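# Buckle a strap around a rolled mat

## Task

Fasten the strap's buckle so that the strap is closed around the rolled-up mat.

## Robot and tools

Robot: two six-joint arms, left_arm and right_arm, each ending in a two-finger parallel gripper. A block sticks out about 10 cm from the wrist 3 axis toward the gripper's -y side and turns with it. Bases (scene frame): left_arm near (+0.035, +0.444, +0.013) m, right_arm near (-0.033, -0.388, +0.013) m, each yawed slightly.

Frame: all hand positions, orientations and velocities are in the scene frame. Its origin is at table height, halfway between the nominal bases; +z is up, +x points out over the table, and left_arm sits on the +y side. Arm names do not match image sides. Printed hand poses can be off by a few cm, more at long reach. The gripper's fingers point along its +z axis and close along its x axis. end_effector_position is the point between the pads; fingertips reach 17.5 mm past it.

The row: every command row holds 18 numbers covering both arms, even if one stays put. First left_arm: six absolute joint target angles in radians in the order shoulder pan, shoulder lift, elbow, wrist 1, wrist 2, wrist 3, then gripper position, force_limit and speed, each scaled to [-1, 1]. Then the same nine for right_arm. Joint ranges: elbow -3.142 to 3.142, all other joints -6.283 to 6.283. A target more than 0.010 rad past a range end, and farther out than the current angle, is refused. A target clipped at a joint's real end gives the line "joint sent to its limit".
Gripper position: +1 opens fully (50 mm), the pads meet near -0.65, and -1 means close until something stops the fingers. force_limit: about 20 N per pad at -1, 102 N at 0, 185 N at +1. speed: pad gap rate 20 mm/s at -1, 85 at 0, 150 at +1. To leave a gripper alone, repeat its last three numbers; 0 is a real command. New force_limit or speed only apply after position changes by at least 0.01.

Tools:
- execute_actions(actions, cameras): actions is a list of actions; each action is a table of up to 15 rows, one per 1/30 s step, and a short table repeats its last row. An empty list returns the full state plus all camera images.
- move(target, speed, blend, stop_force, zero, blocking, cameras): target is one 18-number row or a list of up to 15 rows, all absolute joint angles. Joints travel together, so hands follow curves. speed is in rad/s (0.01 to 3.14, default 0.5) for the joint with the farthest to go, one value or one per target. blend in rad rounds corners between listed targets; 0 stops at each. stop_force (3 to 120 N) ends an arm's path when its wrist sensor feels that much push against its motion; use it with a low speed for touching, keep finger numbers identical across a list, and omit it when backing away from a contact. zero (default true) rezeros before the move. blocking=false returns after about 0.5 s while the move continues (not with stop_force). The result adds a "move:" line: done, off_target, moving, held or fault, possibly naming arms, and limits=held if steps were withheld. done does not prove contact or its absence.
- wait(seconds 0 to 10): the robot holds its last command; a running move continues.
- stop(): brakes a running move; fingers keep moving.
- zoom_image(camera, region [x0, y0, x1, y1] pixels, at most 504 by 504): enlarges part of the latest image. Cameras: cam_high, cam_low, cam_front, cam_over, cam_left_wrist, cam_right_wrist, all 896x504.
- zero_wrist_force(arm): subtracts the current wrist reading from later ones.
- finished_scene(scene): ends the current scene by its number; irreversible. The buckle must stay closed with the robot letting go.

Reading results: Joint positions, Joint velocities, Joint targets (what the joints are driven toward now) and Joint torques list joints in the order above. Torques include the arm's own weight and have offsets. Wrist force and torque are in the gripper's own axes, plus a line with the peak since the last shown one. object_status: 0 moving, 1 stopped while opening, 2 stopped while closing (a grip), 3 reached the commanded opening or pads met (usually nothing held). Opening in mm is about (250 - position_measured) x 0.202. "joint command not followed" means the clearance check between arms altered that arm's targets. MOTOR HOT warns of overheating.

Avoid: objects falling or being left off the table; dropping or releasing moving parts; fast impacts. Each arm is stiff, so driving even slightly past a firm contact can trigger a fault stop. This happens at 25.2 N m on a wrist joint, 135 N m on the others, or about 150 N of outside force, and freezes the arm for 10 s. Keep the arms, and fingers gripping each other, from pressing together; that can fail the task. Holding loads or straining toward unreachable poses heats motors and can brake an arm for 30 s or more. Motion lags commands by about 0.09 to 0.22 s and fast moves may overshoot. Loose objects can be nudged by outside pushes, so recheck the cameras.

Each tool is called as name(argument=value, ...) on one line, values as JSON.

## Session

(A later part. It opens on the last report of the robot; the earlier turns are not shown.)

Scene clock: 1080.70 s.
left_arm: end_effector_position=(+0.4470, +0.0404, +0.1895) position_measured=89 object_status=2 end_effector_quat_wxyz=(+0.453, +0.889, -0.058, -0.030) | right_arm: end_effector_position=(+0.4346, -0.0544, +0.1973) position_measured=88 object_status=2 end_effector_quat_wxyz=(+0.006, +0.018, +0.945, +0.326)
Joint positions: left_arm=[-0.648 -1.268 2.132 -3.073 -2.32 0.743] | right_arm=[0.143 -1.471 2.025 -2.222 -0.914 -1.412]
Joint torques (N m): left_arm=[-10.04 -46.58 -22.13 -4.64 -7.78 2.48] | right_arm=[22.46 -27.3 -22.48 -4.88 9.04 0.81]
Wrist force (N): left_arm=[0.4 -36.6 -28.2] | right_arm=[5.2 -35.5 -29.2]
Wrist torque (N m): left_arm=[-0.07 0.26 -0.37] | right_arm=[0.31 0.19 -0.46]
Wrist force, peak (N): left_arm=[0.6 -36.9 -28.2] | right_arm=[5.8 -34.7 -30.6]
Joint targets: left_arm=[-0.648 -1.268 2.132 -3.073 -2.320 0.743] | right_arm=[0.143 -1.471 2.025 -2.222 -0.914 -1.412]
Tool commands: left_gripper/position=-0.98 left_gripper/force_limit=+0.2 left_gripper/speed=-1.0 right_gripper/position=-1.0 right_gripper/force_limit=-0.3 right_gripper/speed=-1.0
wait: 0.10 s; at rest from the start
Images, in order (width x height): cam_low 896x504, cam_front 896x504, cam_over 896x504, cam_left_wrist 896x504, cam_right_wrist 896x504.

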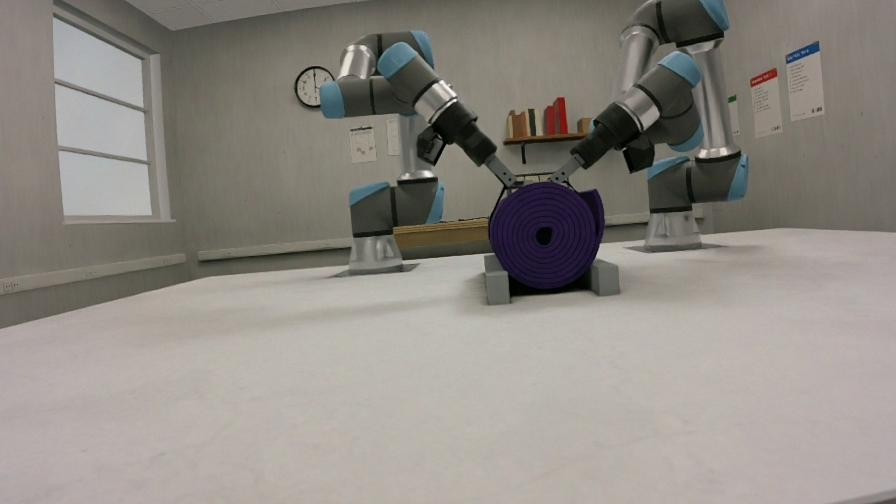

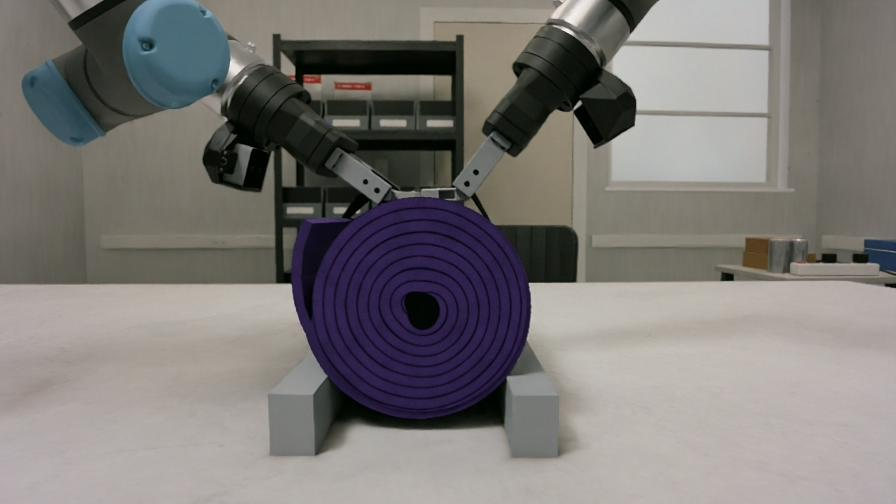

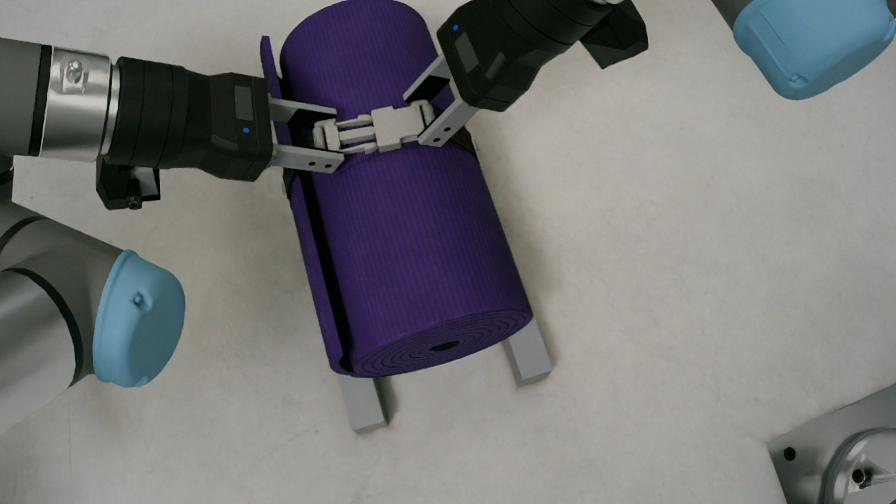

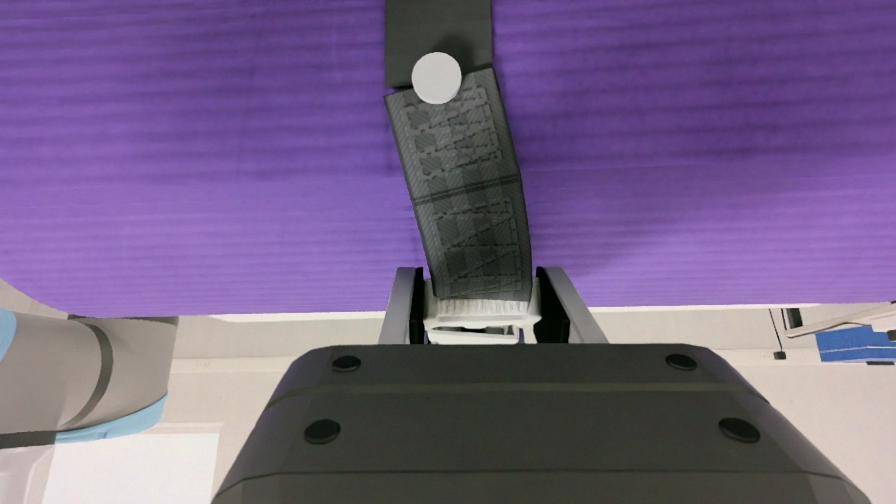

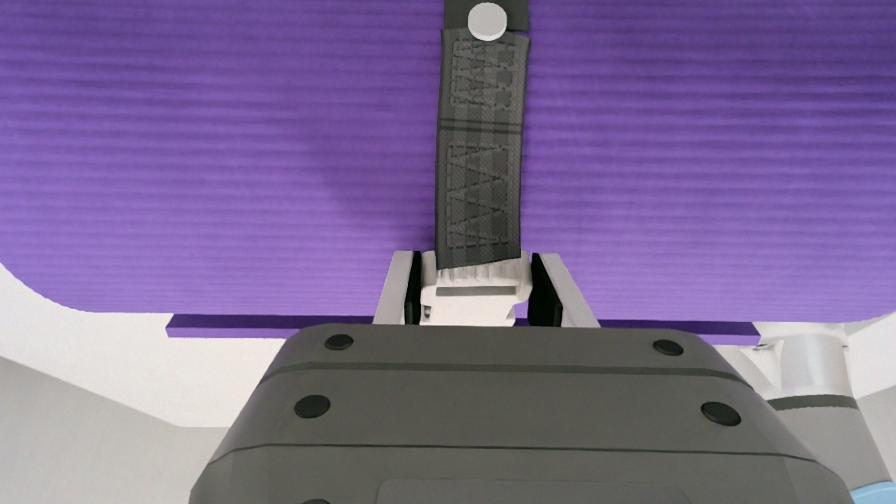

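move(target=[-0.6376,-1.274,2.1382,-3.0654,-2.3266,0.7547,-0.98,0.2,-1,0.1433,-1.4712,2.0251,-2.2223,-0.9137,-1.4118,-1,-0.3,-1], speed=0.02, cameras=["cam_over","cam_front"])

zoom_image(camera="cam_front", region=[384, 182, 424, 202])

zoom_image(camera="cam_front", region=[420, 182, 460, 202])

zoom_image(camera="cam_over", region=[345, 100, 395, 160])

Scene clock: 1128.23 s.
left_arm: end_effector_position=(+0.4473, +0.0464, +0.1898) position_measured=89 object_status=2 end_effector_quat_wxyz=(+0.453, +0.889, -0.058, -0.030) | right_arm: end_effector_position=(+0.4346, -0.0544, +0.1973) position_measured=88 object_status=2 end_effector_quat_wxyz=(+0.006, +0.018, +0.945, +0.326)
Joint positions: left_arm=[-0.637 -1.274 2.138 -3.065 -2.327 0.755] | right_arm=[0.143 -1.471 2.025 -2.222 -0.914 -1.412]
Joint torques (N m): left_arm=[0.78 -36.79 -16.46 -1.87 -2.42 1.05] | right_arm=[-7.07 -29.14 -22.02 -4.88 -0.45 0.8]
Wrist force (N): left_arm=[-1.0 -3.4 2.5] | right_arm=[1.8 -5.4 1.3]
Wrist torque (N m): left_arm=[-0.37 0.12 -0.44] | right_arm=[-0.37 -0.11 -0.51]
Wrist force, peak (N): left_arm=[0.3 -36.7 -28.5] | right_arm=[5.8 -34.9 -30.4]
Joint targets: left_arm=[-0.638 -1.274 2.138 -3.065 -2.327 0.755] | right_arm=[0.143 -1.471 2.025 -2.222 -0.914 -1.412]
move: done
Images, in order (width x height): cam_front 896x504, cam_over 896x504.

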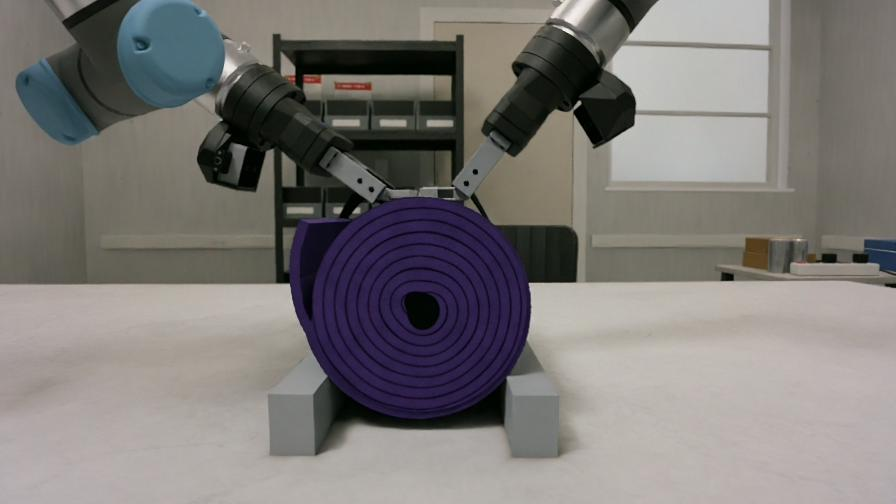

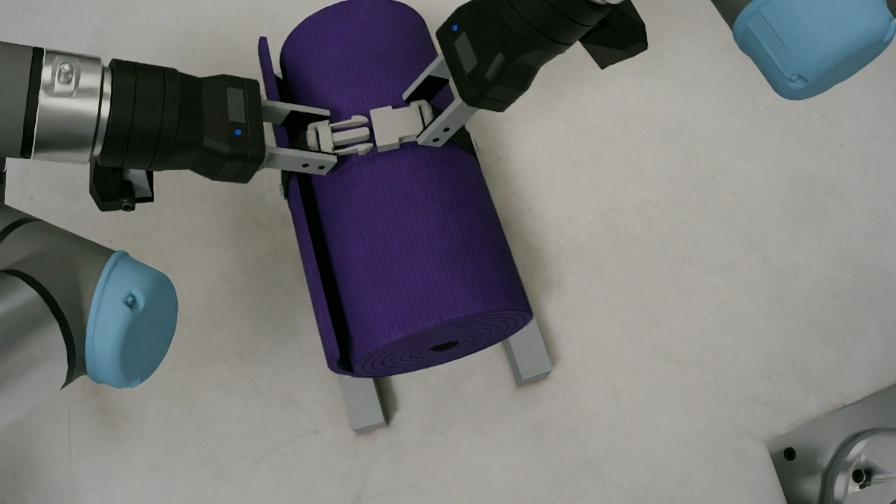

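Scaled by 12.600.

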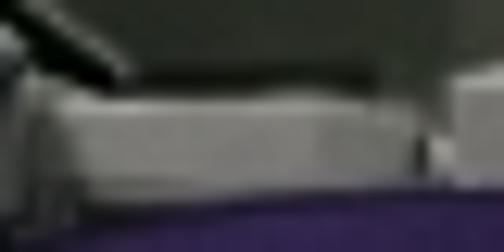

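Scaled by 12.600.

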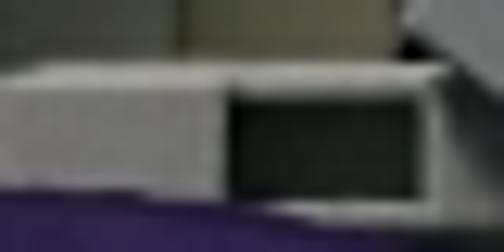

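Scaled by 8.400.

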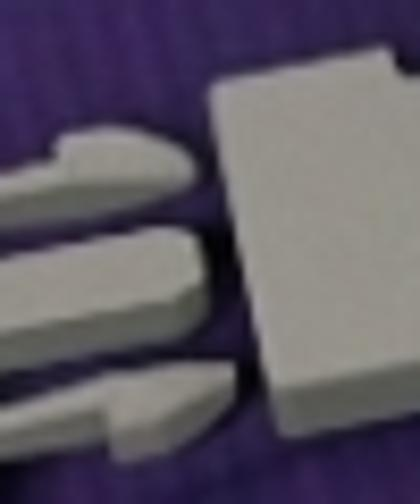

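move(target=[[-0.6369,-1.2741,2.1363,-3.0628,-2.3271,0.7554,-0.98,0.2,-1,0.1433,-1.4712,2.0251,-2.2223,-0.9137,-1.4118,-1,-0.3,-1],[-0.6551,-1.265,2.1269,-3.0761,-2.3162,0.7355,-0.98,0.2,-1,0.1433,-1.4712,2.0251,-2.2223,-0.9137,-1.4118,-1,-0.3,-1]], speed=0.015, stop_force=15, cameras=["cam_over","cam_front"])

zoom_image(camera="cam_front", region=[390, 182, 450, 212])

zoom_image(camera="cam_over", region=[345, 100, 395, 160])

Scene clock: 1166.80 s.
left_arm: end_effector_position=(+0.4473, +0.0414, +0.1902) position_measured=89 object_status=2 end_effector_quat_wxyz=(+0.453, +0.889, -0.058, -0.030) | right_arm: end_effector_position=(+0.4346, -0.0544, +0.1973) position_measured=88 object_status=2 end_effector_quat_wxyz=(+0.006, +0.019, +0.945, +0.326)
Joint positions: left_arm=[-0.646 -1.27 2.132 -3.069 -2.321 0.745] | right_arm=[0.143 -1.471 2.025 -2.222 -0.914 -1.412]
Joint torques (N m): left_arm=[3.79 -44.29 -15.32 -2.34 -5.27 2.48] | right_arm=[14.67 -31.9 -22.24 -4.9 7.91 0.77]
Wrist force (N): left_arm=[-1.6 -15.3 -9.3] | right_arm=[3.0 -19.1 -9.9]
Wrist torque (N m): left_arm=[-0.31 0.13 -0.35] | right_arm=[-0.48 -0.13 -0.48]
Wrist force, peak (N): left_arm=[-0.5 -17.7 -11.2] | right_arm=[3.5 -21.2 -11.5]
Joint targets: left_arm=[-0.646 -1.270 2.132 -3.069 -2.321 0.745] | right_arm=[0.143 -1.471 2.025 -2.222 -0.914 -1.412]
move: contact (left_arm); path passed 1 of 2 targets
Images, in order (width x height): cam_front 896x504, cam_over 896x504.

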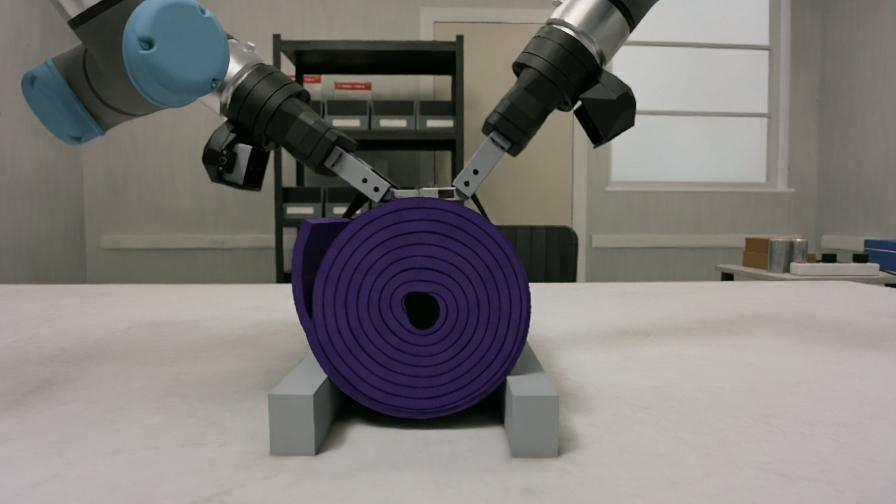

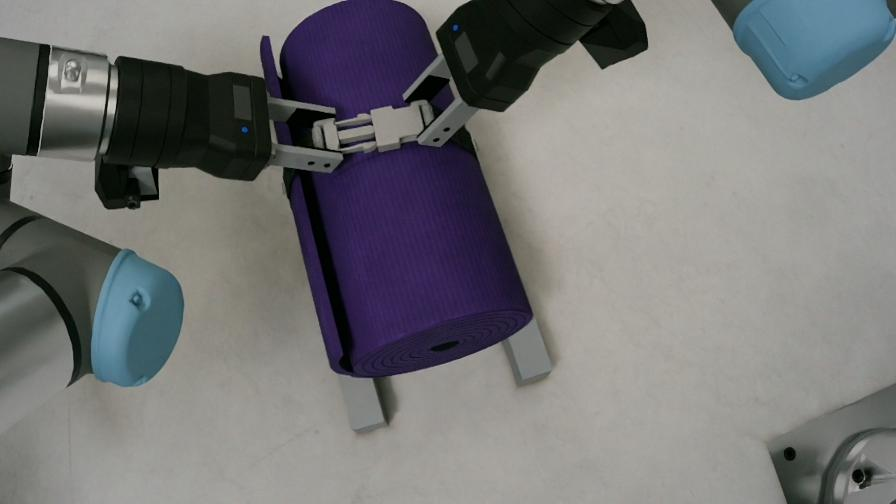

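Scaled by 8.400.

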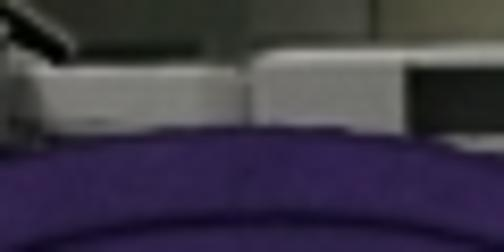

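Scaled by 8.400.

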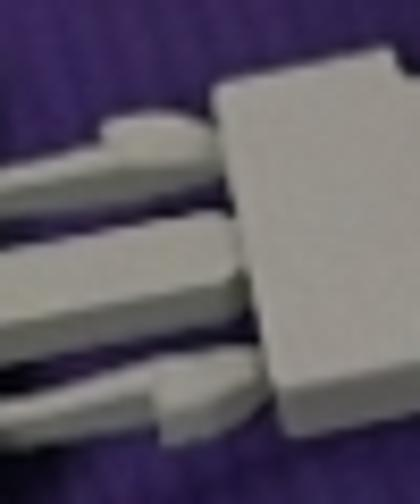

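move(target=[-0.6551,-1.265,2.1269,-3.0761,-2.3162,0.7355,-0.98,0.2,-1,0.1433,-1.4712,2.0251,-2.2223,-0.9137,-1.4118,-1,-0.3,-1], speed=0.012, stop_force=16, cameras=["cam_over","cam_front"])

zoom_image(camera="cam_over", region=[345, 100, 395, 160])

zoom_image(camera="cam_front", region=[390, 182, 450, 212])

Scene clock: 1180.67 s.
left_arm: end_effector_position=(+0.4468, +0.0379, +0.1902) position_measured=89 object_status=2 end_effector_quat_wxyz=(+0.453, +0.889, -0.058, -0.030) | right_arm: end_effector_position=(+0.4346, -0.0544, +0.1973) position_measured=88 object_status=2 end_effector_quat_wxyz=(+0.006, +0.019, +0.945, +0.326)
Joint positions: left_arm=[-0.652 -1.266 2.128 -3.074 -2.318 0.738] | right_arm=[0.143 -1.471 2.025 -2.222 -0.914 -1.412]
Joint torques (N m): left_arm=[-2.45 -42.44 -17.84 -2.24 -6.37 2.16] | right_arm=[20.99 -34.27 -24.38 -5.04 10.91 0.68]
Wrist force (N): left_arm=[-2.7 -22.5 -22.1] | right_arm=[3.5 -30.5 -17.4]
Wrist torque (N m): left_arm=[-0.47 0.38 0.10] | right_arm=[-0.19 0.28 -0.18]
Wrist force, peak (N): left_arm=[-1.7 -26.0 -24.8] | right_arm=[4.1 -33.8 -19.7]
Joint targets: left_arm=[-0.652 -1.266 2.128 -3.074 -2.318 0.738] | right_arm=[0.143 -1.471 2.025 -2.222 -0.914 -1.412]
move: contact (left_arm)
Images, in order (width x height): cam_front 896x504, cam_over 896x504.

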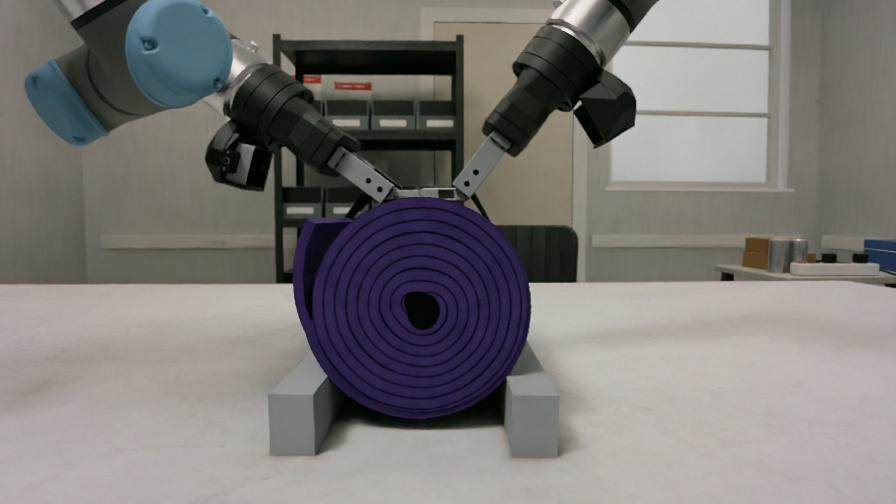

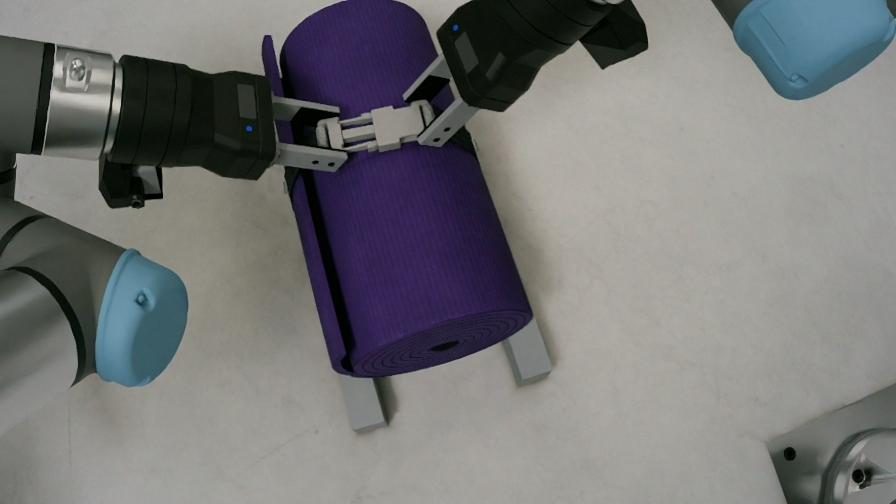

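Scaled by 8.400.

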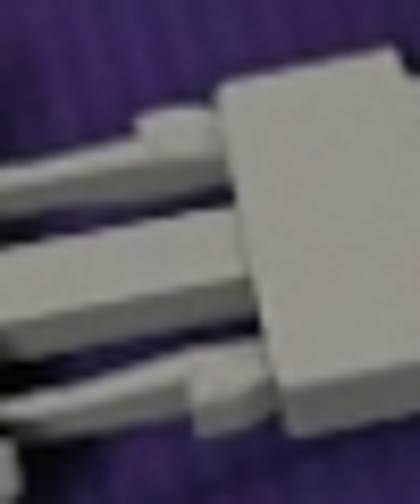

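Scaled by 8.400.

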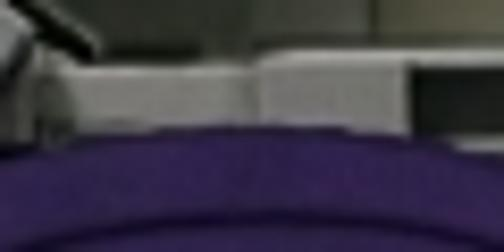

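move(target=[-0.6554,-1.2678,2.1345,-3.0905,-2.3084,0.7422,-0.98,0.2,-1,0.1433,-1.4712,2.0251,-2.2223,-0.9137,-1.4118,-1,-0.3,-1], speed=0.03, stop_force=20)

Scene clock: 1218.93 s.
left_arm: end_effector_position=(+0.4467, +0.0379, +0.1902) position_measured=89 object_status=2 end_effector_quat_wxyz=(+0.453, +0.889, -0.062, -0.022) | right_arm: end_effector_position=(+0.4346, -0.0544, +0.1973) position_measured=88 object_status=2 end_effector_quat_wxyz=(+0.006, +0.018, +0.945, +0.326)
Joint positions: left_arm=[-0.655 -1.268 2.135 -3.091 -2.308 0.742] | right_arm=[0.143 -1.471 2.025 -2.222 -0.914 -1.412]
Joint torques (N m): left_arm=[-5.7 -37.7 -26.99 -1.72 -5.19 -0.15] | right_arm=[9.01 -36.65 -31.76 -3.61 8.37 0.7]
Wrist force (N): left_arm=[-2.0 -16.1 -12.3] | right_arm=[2.0 -22.6 -9.3]
Wrist torque (N m): left_arm=[-0.47 0.37 -0.18] | right_arm=[-0.41 0.09 -0.18]
Wrist force, peak (N): left_arm=[-2.3 -24.1 -21.7] | right_arm=[2.7 -31.6 -17.0]
Joint targets: left_arm=[-0.655 -1.268 2.134 -3.090 -2.308 0.742] | right_arm=[0.143 -1.471 2.025 -2.222 -0.914 -1.412]
move: done

move(target=[-0.6658,-1.2631,2.1297,-3.0979,-2.3023,0.7317,-0.98,0.2,-1,0.1433,-1.4712,2.0251,-2.2223,-0.9137,-1.4118,-1,-0.3,-1], speed=0.012, stop_force=16, cameras=["cam_over","cam_front"])

zoom_image(camera="cam_over", region=[345, 100, 395, 160])

zoom_image(camera="cam_front", region=[390, 182, 450, 212])

Scene clock: 1239.77 s.
left_arm: end_effector_position=(+0.4464, +0.0356, +0.1902) position_measured=89 object_status=2 end_effector_quat_wxyz=(+0.453, +0.889, -0.062, -0.022) | right_arm: end_effector_position=(+0.4346, -0.0544, +0.1973) position_measured=88 object_status=2 end_effector_quat_wxyz=(+0.006, +0.019, +0.945, +0.326)
Joint positions: left_arm=[-0.66 -1.266 2.132 -3.094 -2.306 0.738] | right_arm=[0.143 -1.471 2.025 -2.222 -0.914 -1.412]
Joint torques (N m): left_arm=[-2.44 -42.46 -16.58 -1.66 -6.05 1.85] | right_arm=[20.57 -39.23 -37.15 -7.12 11.01 0.66]
Wrist force (N): left_arm=[-2.2 -22.0 -21.5] | right_arm=[2.9 -30.8 -15.8]
Wrist torque (N m): left_arm=[-0.47 0.60 0.32] | right_arm=[-0.17 0.50 0.06]
Wrist force, peak (N): left_arm=[-2.0 -26.2 -25.7] | right_arm=[4.2 -34.4 -20.3]
Joint targets: left_arm=[-0.660 -1.266 2.132 -3.094 -2.306 0.738] | right_arm=[0.143 -1.471 2.025 -2.222 -0.914 -1.412]
move: contact (left_arm)
Images, in order (width x height): cam_front 896x504, cam_over 896x504.

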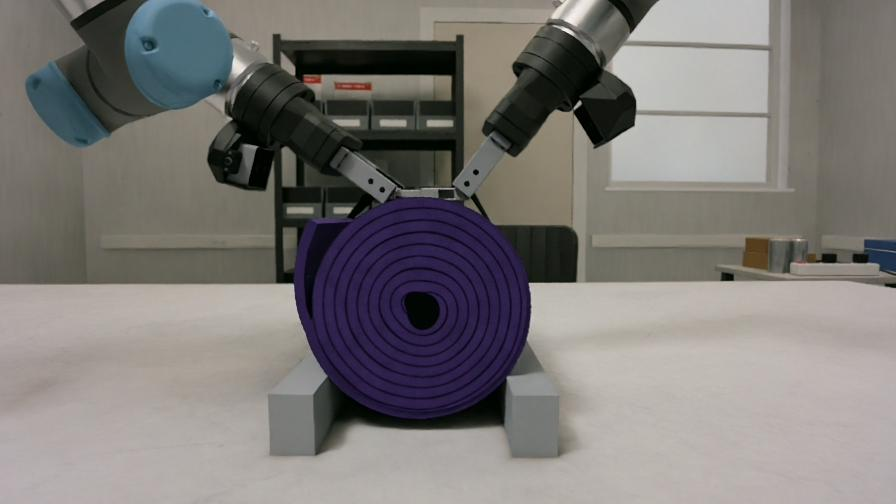

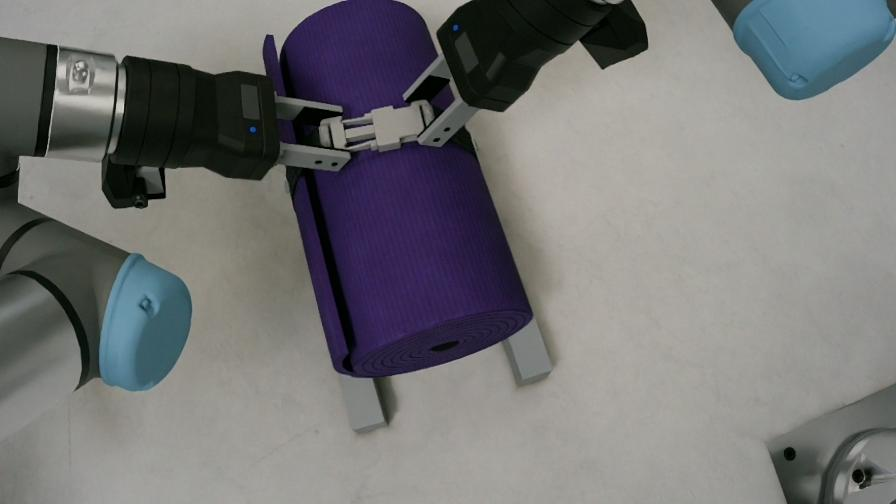

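Scaled by 8.400.

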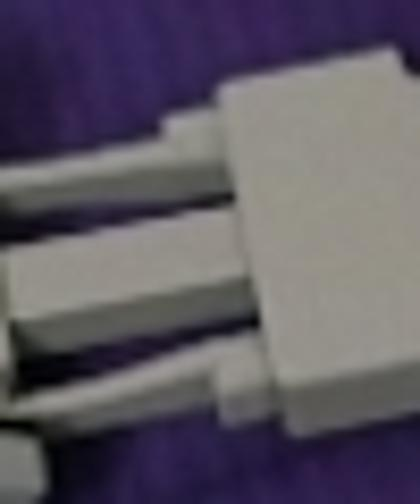

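Scaled by 8.400.

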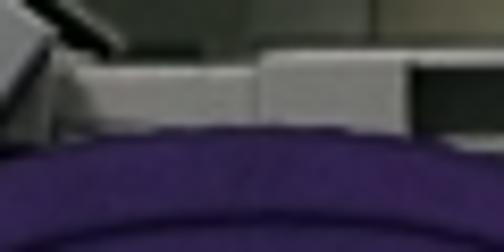

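move(target=[-0.6651,-1.2687,2.1418,-3.1188,-2.2916,0.7443,-0.98,0.2,-1,0.1433,-1.4712,2.0251,-2.2223,-0.9137,-1.4118,-1,-0.3,-1], speed=0.03, stop_force=20)

Scene clock: 1249.13 s.
left_arm: end_effector_position=(+0.4460, +0.0354, +0.1907) position_measured=89 object_status=2 end_effector_quat_wxyz=(+0.455, +0.888, -0.068, -0.010) | right_arm: end_effector_position=(+0.4346, -0.0544, +0.1974) position_measured=88 object_status=2 end_effector_quat_wxyz=(+0.006, +0.018, +0.945, +0.326)
Joint positions: left_arm=[-0.665 -1.269 2.142 -3.119 -2.292 0.744] | right_arm=[0.143 -1.471 2.025 -2.222 -0.914 -1.412]
Joint torques (N m): left_arm=[-1.59 -38.08 -25.97 -1.58 -4.47 -0.31] | right_arm=[8.61 -40.22 -36.75 -4.6 4.01 0.56]
Wrist force (N): left_arm=[-2.3 -12.5 -7.6] | right_arm=[1.8 -17.3 -6.5]
Wrist torque (N m): left_arm=[-0.46 0.23 -0.30] | right_arm=[-0.51 -0.02 -0.37]
Wrist force, peak (N): left_arm=[-2.1 -22.8 -21.7] | right_arm=[2.7 -31.3 -15.7]
Joint targets: left_arm=[-0.665 -1.269 2.142 -3.119 -2.292 0.744] | right_arm=[0.143 -1.471 2.025 -2.222 -0.914 -1.412]
move: done

move(target=[-0.679,-1.2626,2.1373,-3.1323,-2.2807,0.7317,-0.98,0.2,-1,0.1433,-1.4712,2.0251,-2.2223,-0.9137,-1.4118,-1,-0.3,-1], speed=0.015, stop_force=20, cameras=["cam_over","cam_front"])

zoom_image(camera="cam_over", region=[345, 100, 395, 160])

zoom_image(camera="cam_front", region=[390, 182, 450, 212])

Scene clock: 1261.13 s.
left_arm: end_effector_position=(+0.4449, +0.0285, +0.1905) position_measured=89 object_status=2 end_effector_quat_wxyz=(+0.455, +0.888, -0.069, -0.008) | right_arm: end_effector_position=(+0.4346, -0.0544, +0.1973) position_measured=88 object_status=2 end_effector_quat_wxyz=(+0.006, +0.019, +0.945, +0.326)
Joint positions: left_arm=[-0.679 -1.263 2.137 -3.132 -2.281 0.732] | right_arm=[0.143 -1.471 2.025 -2.222 -0.914 -1.412]
Joint torques (N m): left_arm=[7.46 -36.27 -17.13 -1.82 -3.84 2.14] | right_arm=[3.89 -39.58 -37.24 -3.08 4.98 0.63]
Wrist force (N): left_arm=[-1.2 -9.9 -3.4] | right_arm=[1.8 -13.3 -2.2]
Wrist torque (N m): left_arm=[-0.53 0.21 -0.26] | right_arm=[-0.48 -0.04 -0.46]
Wrist force, peak (N): left_arm=[-1.8 -14.3 -8.7] | right_arm=[2.5 -18.9 -8.5]
Joint targets: left_arm=[-0.679 -1.263 2.137 -3.132 -2.281 0.732] | right_arm=[0.143 -1.471 2.025 -2.222 -0.914 -1.412]
move: done
Images, in order (width x height): cam_front 896x504, cam_over 896x504.

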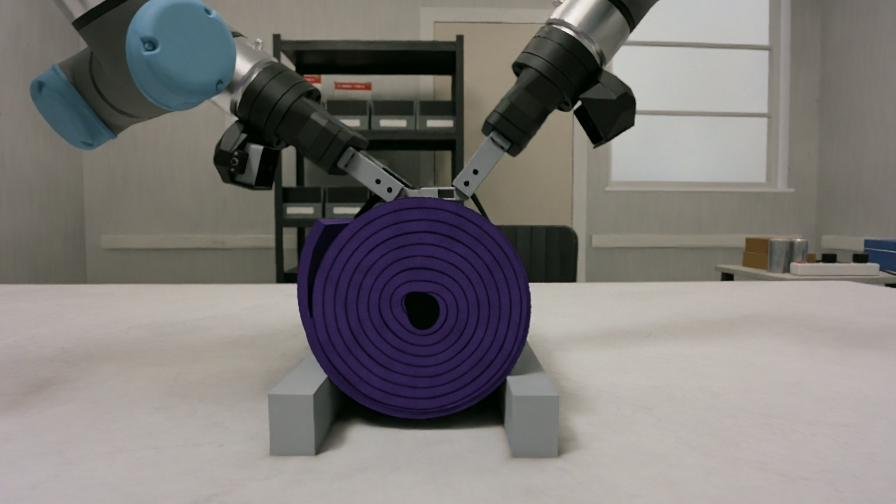

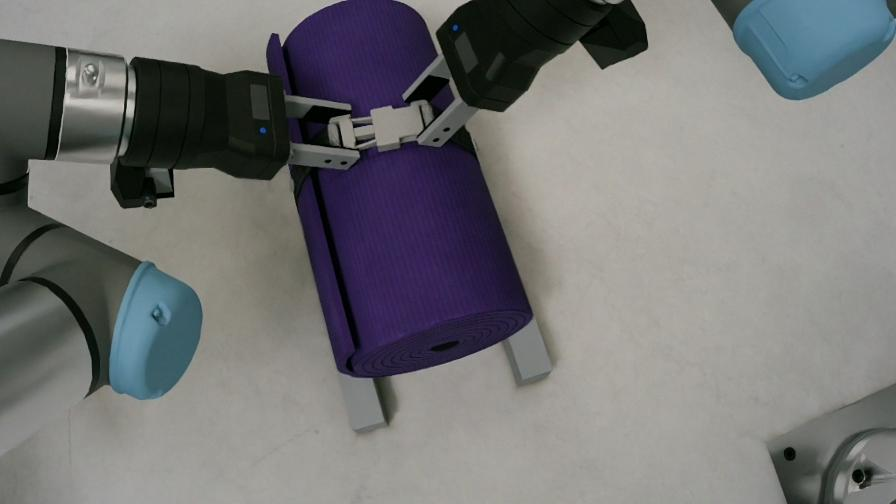

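Scaled by 8.400.

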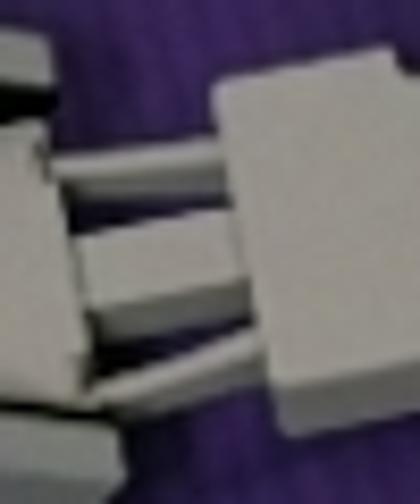

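Scaled by 8.400.

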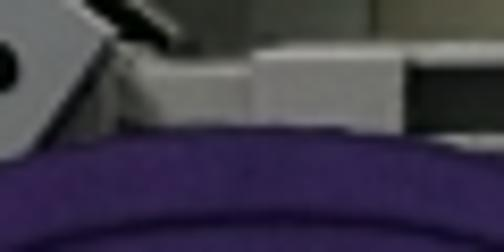

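move(target=[-0.6967,-1.2534,2.1271,-3.144,-2.2698,0.7128,-0.98,0.2,-1,0.1433,-1.4712,2.0251,-2.2223,-0.9137,-1.4118,-1,-0.3,-1], speed=0.015, stop_force=25, cameras=["cam_over","cam_front"])

zoom_image(camera="cam_over", region=[345, 100, 395, 160])

zoom_image(camera="cam_front", region=[390, 182, 450, 212])

Scene clock: 1269.37 s.
left_arm: end_effector_position=(+0.4436, +0.0186, +0.1907) position_measured=89 object_status=2 end_effector_quat_wxyz=(+0.455, +0.888, -0.069, -0.008) | right_arm: end_effector_position=(+0.4346, -0.0544, +0.1973) position_measured=88 object_status=2 end_effector_quat_wxyz=(+0.006, +0.018, +0.945, +0.326)
Joint positions: left_arm=[-0.697 -1.253 2.127 -3.144 -2.27 0.713] | right_arm=[0.143 -1.471 2.025 -2.222 -0.914 -1.412]
Joint torques (N m): left_arm=[6.34 -36.98 -17.09 -3.18 -3.58 2.3] | right_arm=[10.59 -37.49 -36.52 -3.41 6.08 0.49]
Wrist force (N): left_arm=[-1.8 -9.7 -3.5] | right_arm=[3.1 -11.2 -3.7]
Wrist torque (N m): left_arm=[-0.50 0.18 -0.28] | right_arm=[-0.45 -0.09 -0.48]
Wrist force, peak (N): left_arm=[-1.2 -10.9 -2.7] | right_arm=[2.0 -13.6 -2.3]
Joint targets: left_arm=[-0.697 -1.253 2.127 -3.144 -2.270 0.713] | right_arm=[0.143 -1.471 2.025 -2.222 -0.914 -1.412]
move: done
Images, in order (width x height): cam_front 896x504, cam_over 896x504.

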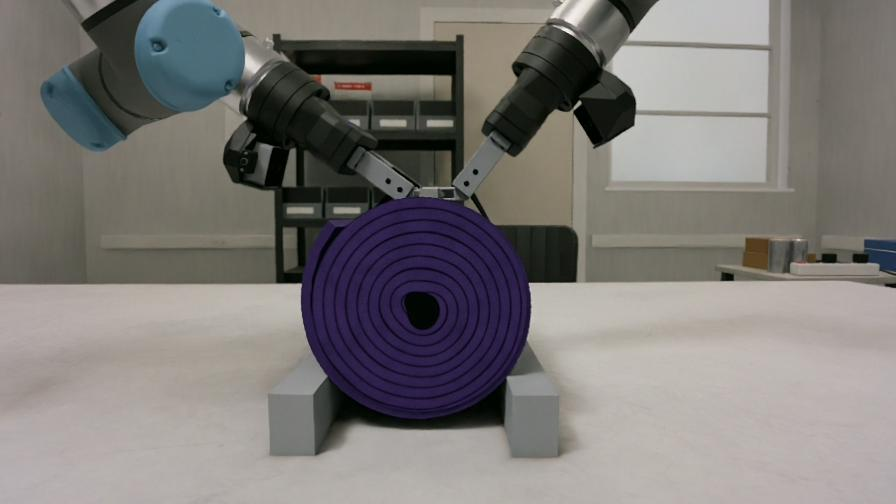

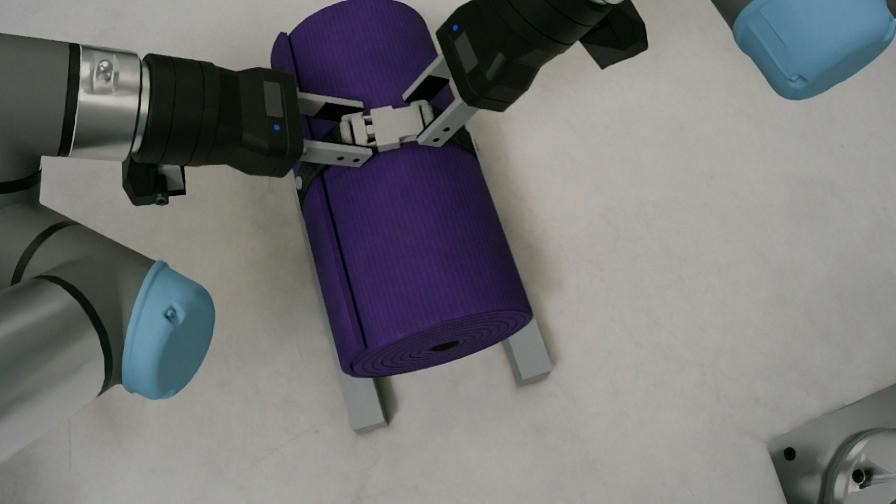

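Scaled by 8.400.

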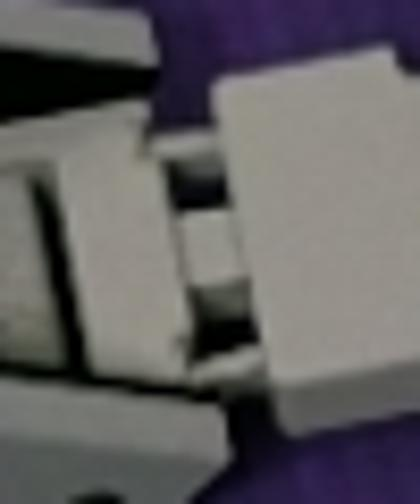

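Scaled by 8.400.

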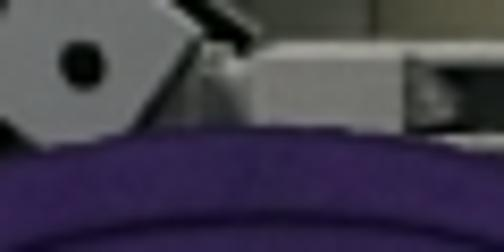

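move(target=[-0.7055,-1.2489,2.122,-3.1497,-2.2643,0.7034,-0.98,0.2,-1,0.1433,-1.4712,2.0251,-2.2223,-0.9137,-1.4118,-1,-0.3,-1], speed=0.012, stop_force=40, cameras=["cam_over","cam_front"])

zoom_image(camera="cam_over", region=[345, 100, 395, 160])

zoom_image(camera="cam_front", region=[400, 182, 460, 212])

Scene clock: 1288.43 s.
left_arm: end_effector_position=(+0.4429, +0.0137, +0.1908) position_measured=89 object_status=2 end_effector_quat_wxyz=(+0.455, +0.888, -0.069, -0.008) | right_arm: end_effector_position=(+0.4346, -0.0544, +0.1973) position_measured=88 object_status=2 end_effector_quat_wxyz=(+0.006, +0.018, +0.945, +0.326)
Joint positions: left_arm=[-0.706 -1.249 2.122 -3.15 -2.264 0.703] | right_arm=[0.143 -1.471 2.025 -2.222 -0.914 -1.412]
Joint torques (N m): left_arm=[3.71 -38.25 -17.75 -4.41 -3.06 2.09] | right_arm=[8.4 -36.8 -36.65 -3.6 5.23 0.43]
Wrist force (N): left_arm=[-1.0 -11.7 -1.6] | right_arm=[2.4 -10.8 -2.9]
Wrist torque (N m): left_arm=[-0.48 0.21 -0.30] | right_arm=[-0.48 -0.05 -0.50]
Wrist force, peak (N): left_arm=[-0.8 -11.8 -1.6] | right_arm=[2.5 -12.4 -2.6]
Joint targets: left_arm=[-0.706 -1.249 2.122 -3.150 -2.264 0.703] | right_arm=[0.143 -1.471 2.025 -2.222 -0.914 -1.412]
move: done
Images, in order (width x height): cam_front 896x504, cam_over 896x504.

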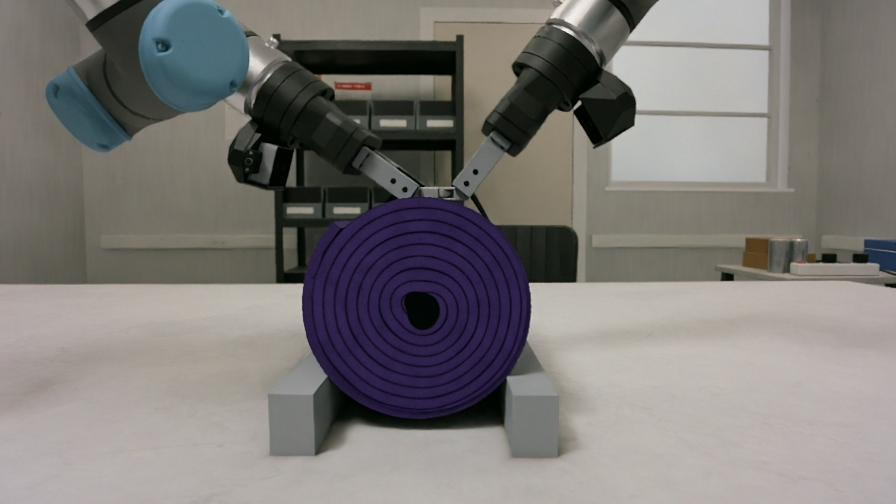

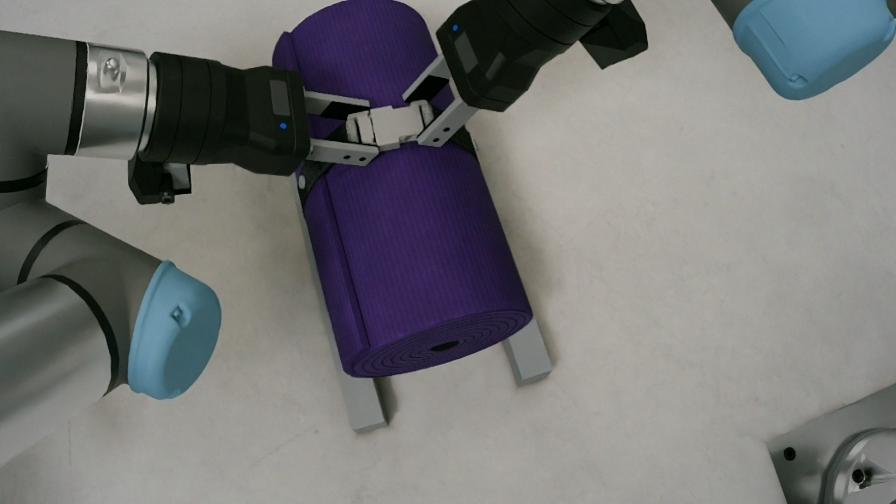

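Scaled by 8.400.

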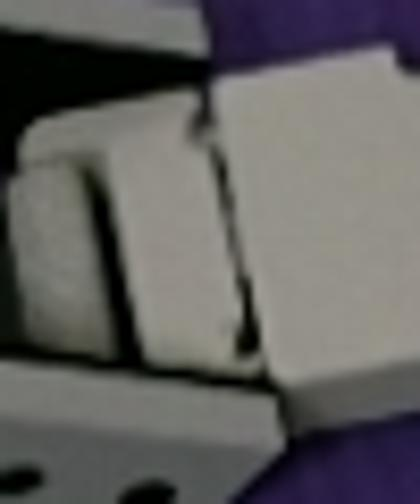

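Scaled by 8.400.

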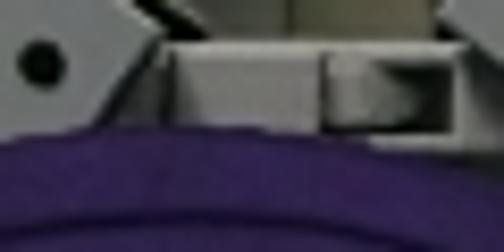

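move(target=[-0.709,-1.2471,2.12,-3.152,-2.2621,0.6996,-0.98,0.2,-1,0.1433,-1.4712,2.0251,-2.2223,-0.9137,-1.4118,-1,-0.3,-1], speed=0.01, stop_force=45, cameras=["cam_over","cam_front"])

zoom_image(camera="cam_over", region=[345, 100, 395, 160])

zoom_image(camera="cam_front", region=[400, 182, 460, 212])

Scene clock: 1294.73 s.
left_arm: end_effector_position=(+0.4426, +0.0117, +0.1909) position_measured=89 object_status=2 end_effector_quat_wxyz=(+0.455, +0.888, -0.069, -0.008) | right_arm: end_effector_position=(+0.4346, -0.0544, +0.1973) position_measured=88 object_status=2 end_effector_quat_wxyz=(+0.006, +0.019, +0.945, +0.326)
Joint positions: left_arm=[-0.709 -1.247 2.12 -3.152 -2.262 0.7] | right_arm=[0.143 -1.471 2.025 -2.222 -0.914 -1.412]
Joint torques (N m): left_arm=[-23.77 -36.75 -33.35 -8.53 -5.99 1.63] | right_arm=[14.02 -35.92 -32.17 -3.74 11.06 0.39]
Wrist force (N): left_arm=[-3.8 -27.1 -21.7] | right_arm=[1.8 -30.8 -18.1]
Wrist torque (N m): left_arm=[-0.58 -0.05 -0.13] | right_arm=[-0.26 0.04 -0.61]
Wrist force, peak (N): left_arm=[-3.8 -27.1 -21.7] | right_arm=[1.8 -30.8 -18.1]
Joint targets: left_arm=[-0.709 -1.247 2.120 -3.152 -2.262 0.700] | right_arm=[0.143 -1.471 2.025 -2.222 -0.914 -1.412]
move: done
Images, in order (width x height): cam_front 896x504, cam_over 896x504.

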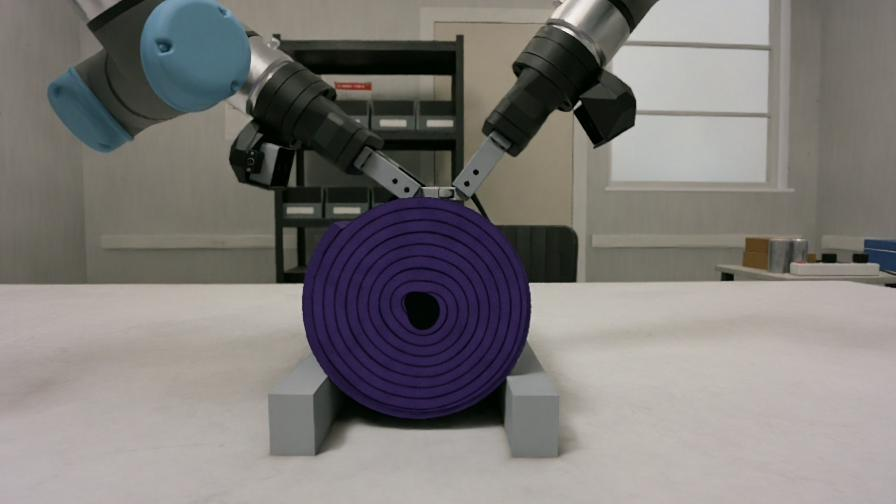

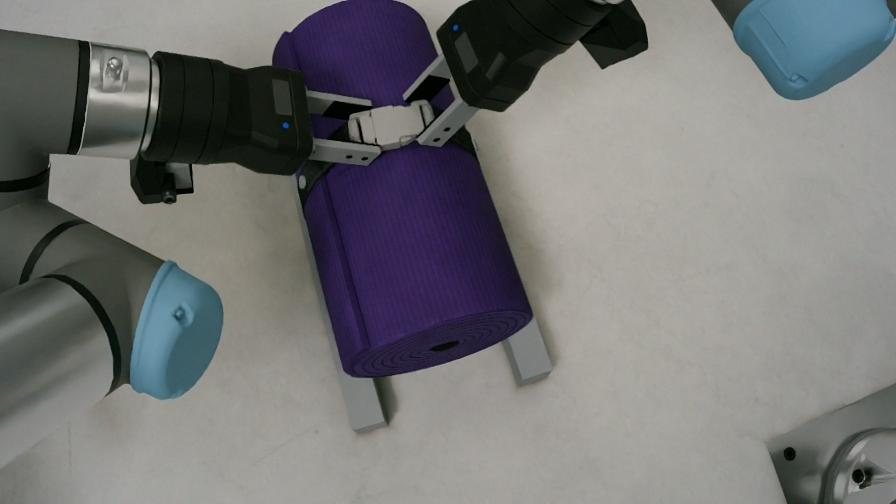

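Scaled by 8.400.

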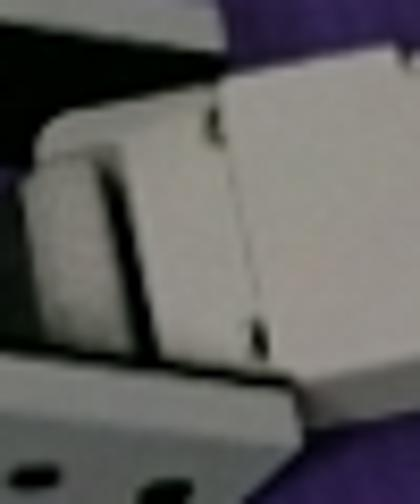

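Scaled by 8.400.

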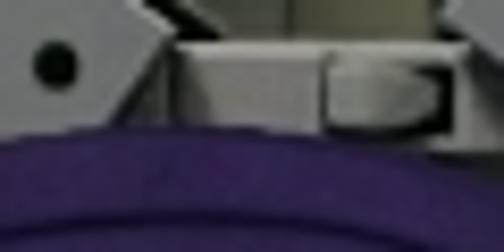

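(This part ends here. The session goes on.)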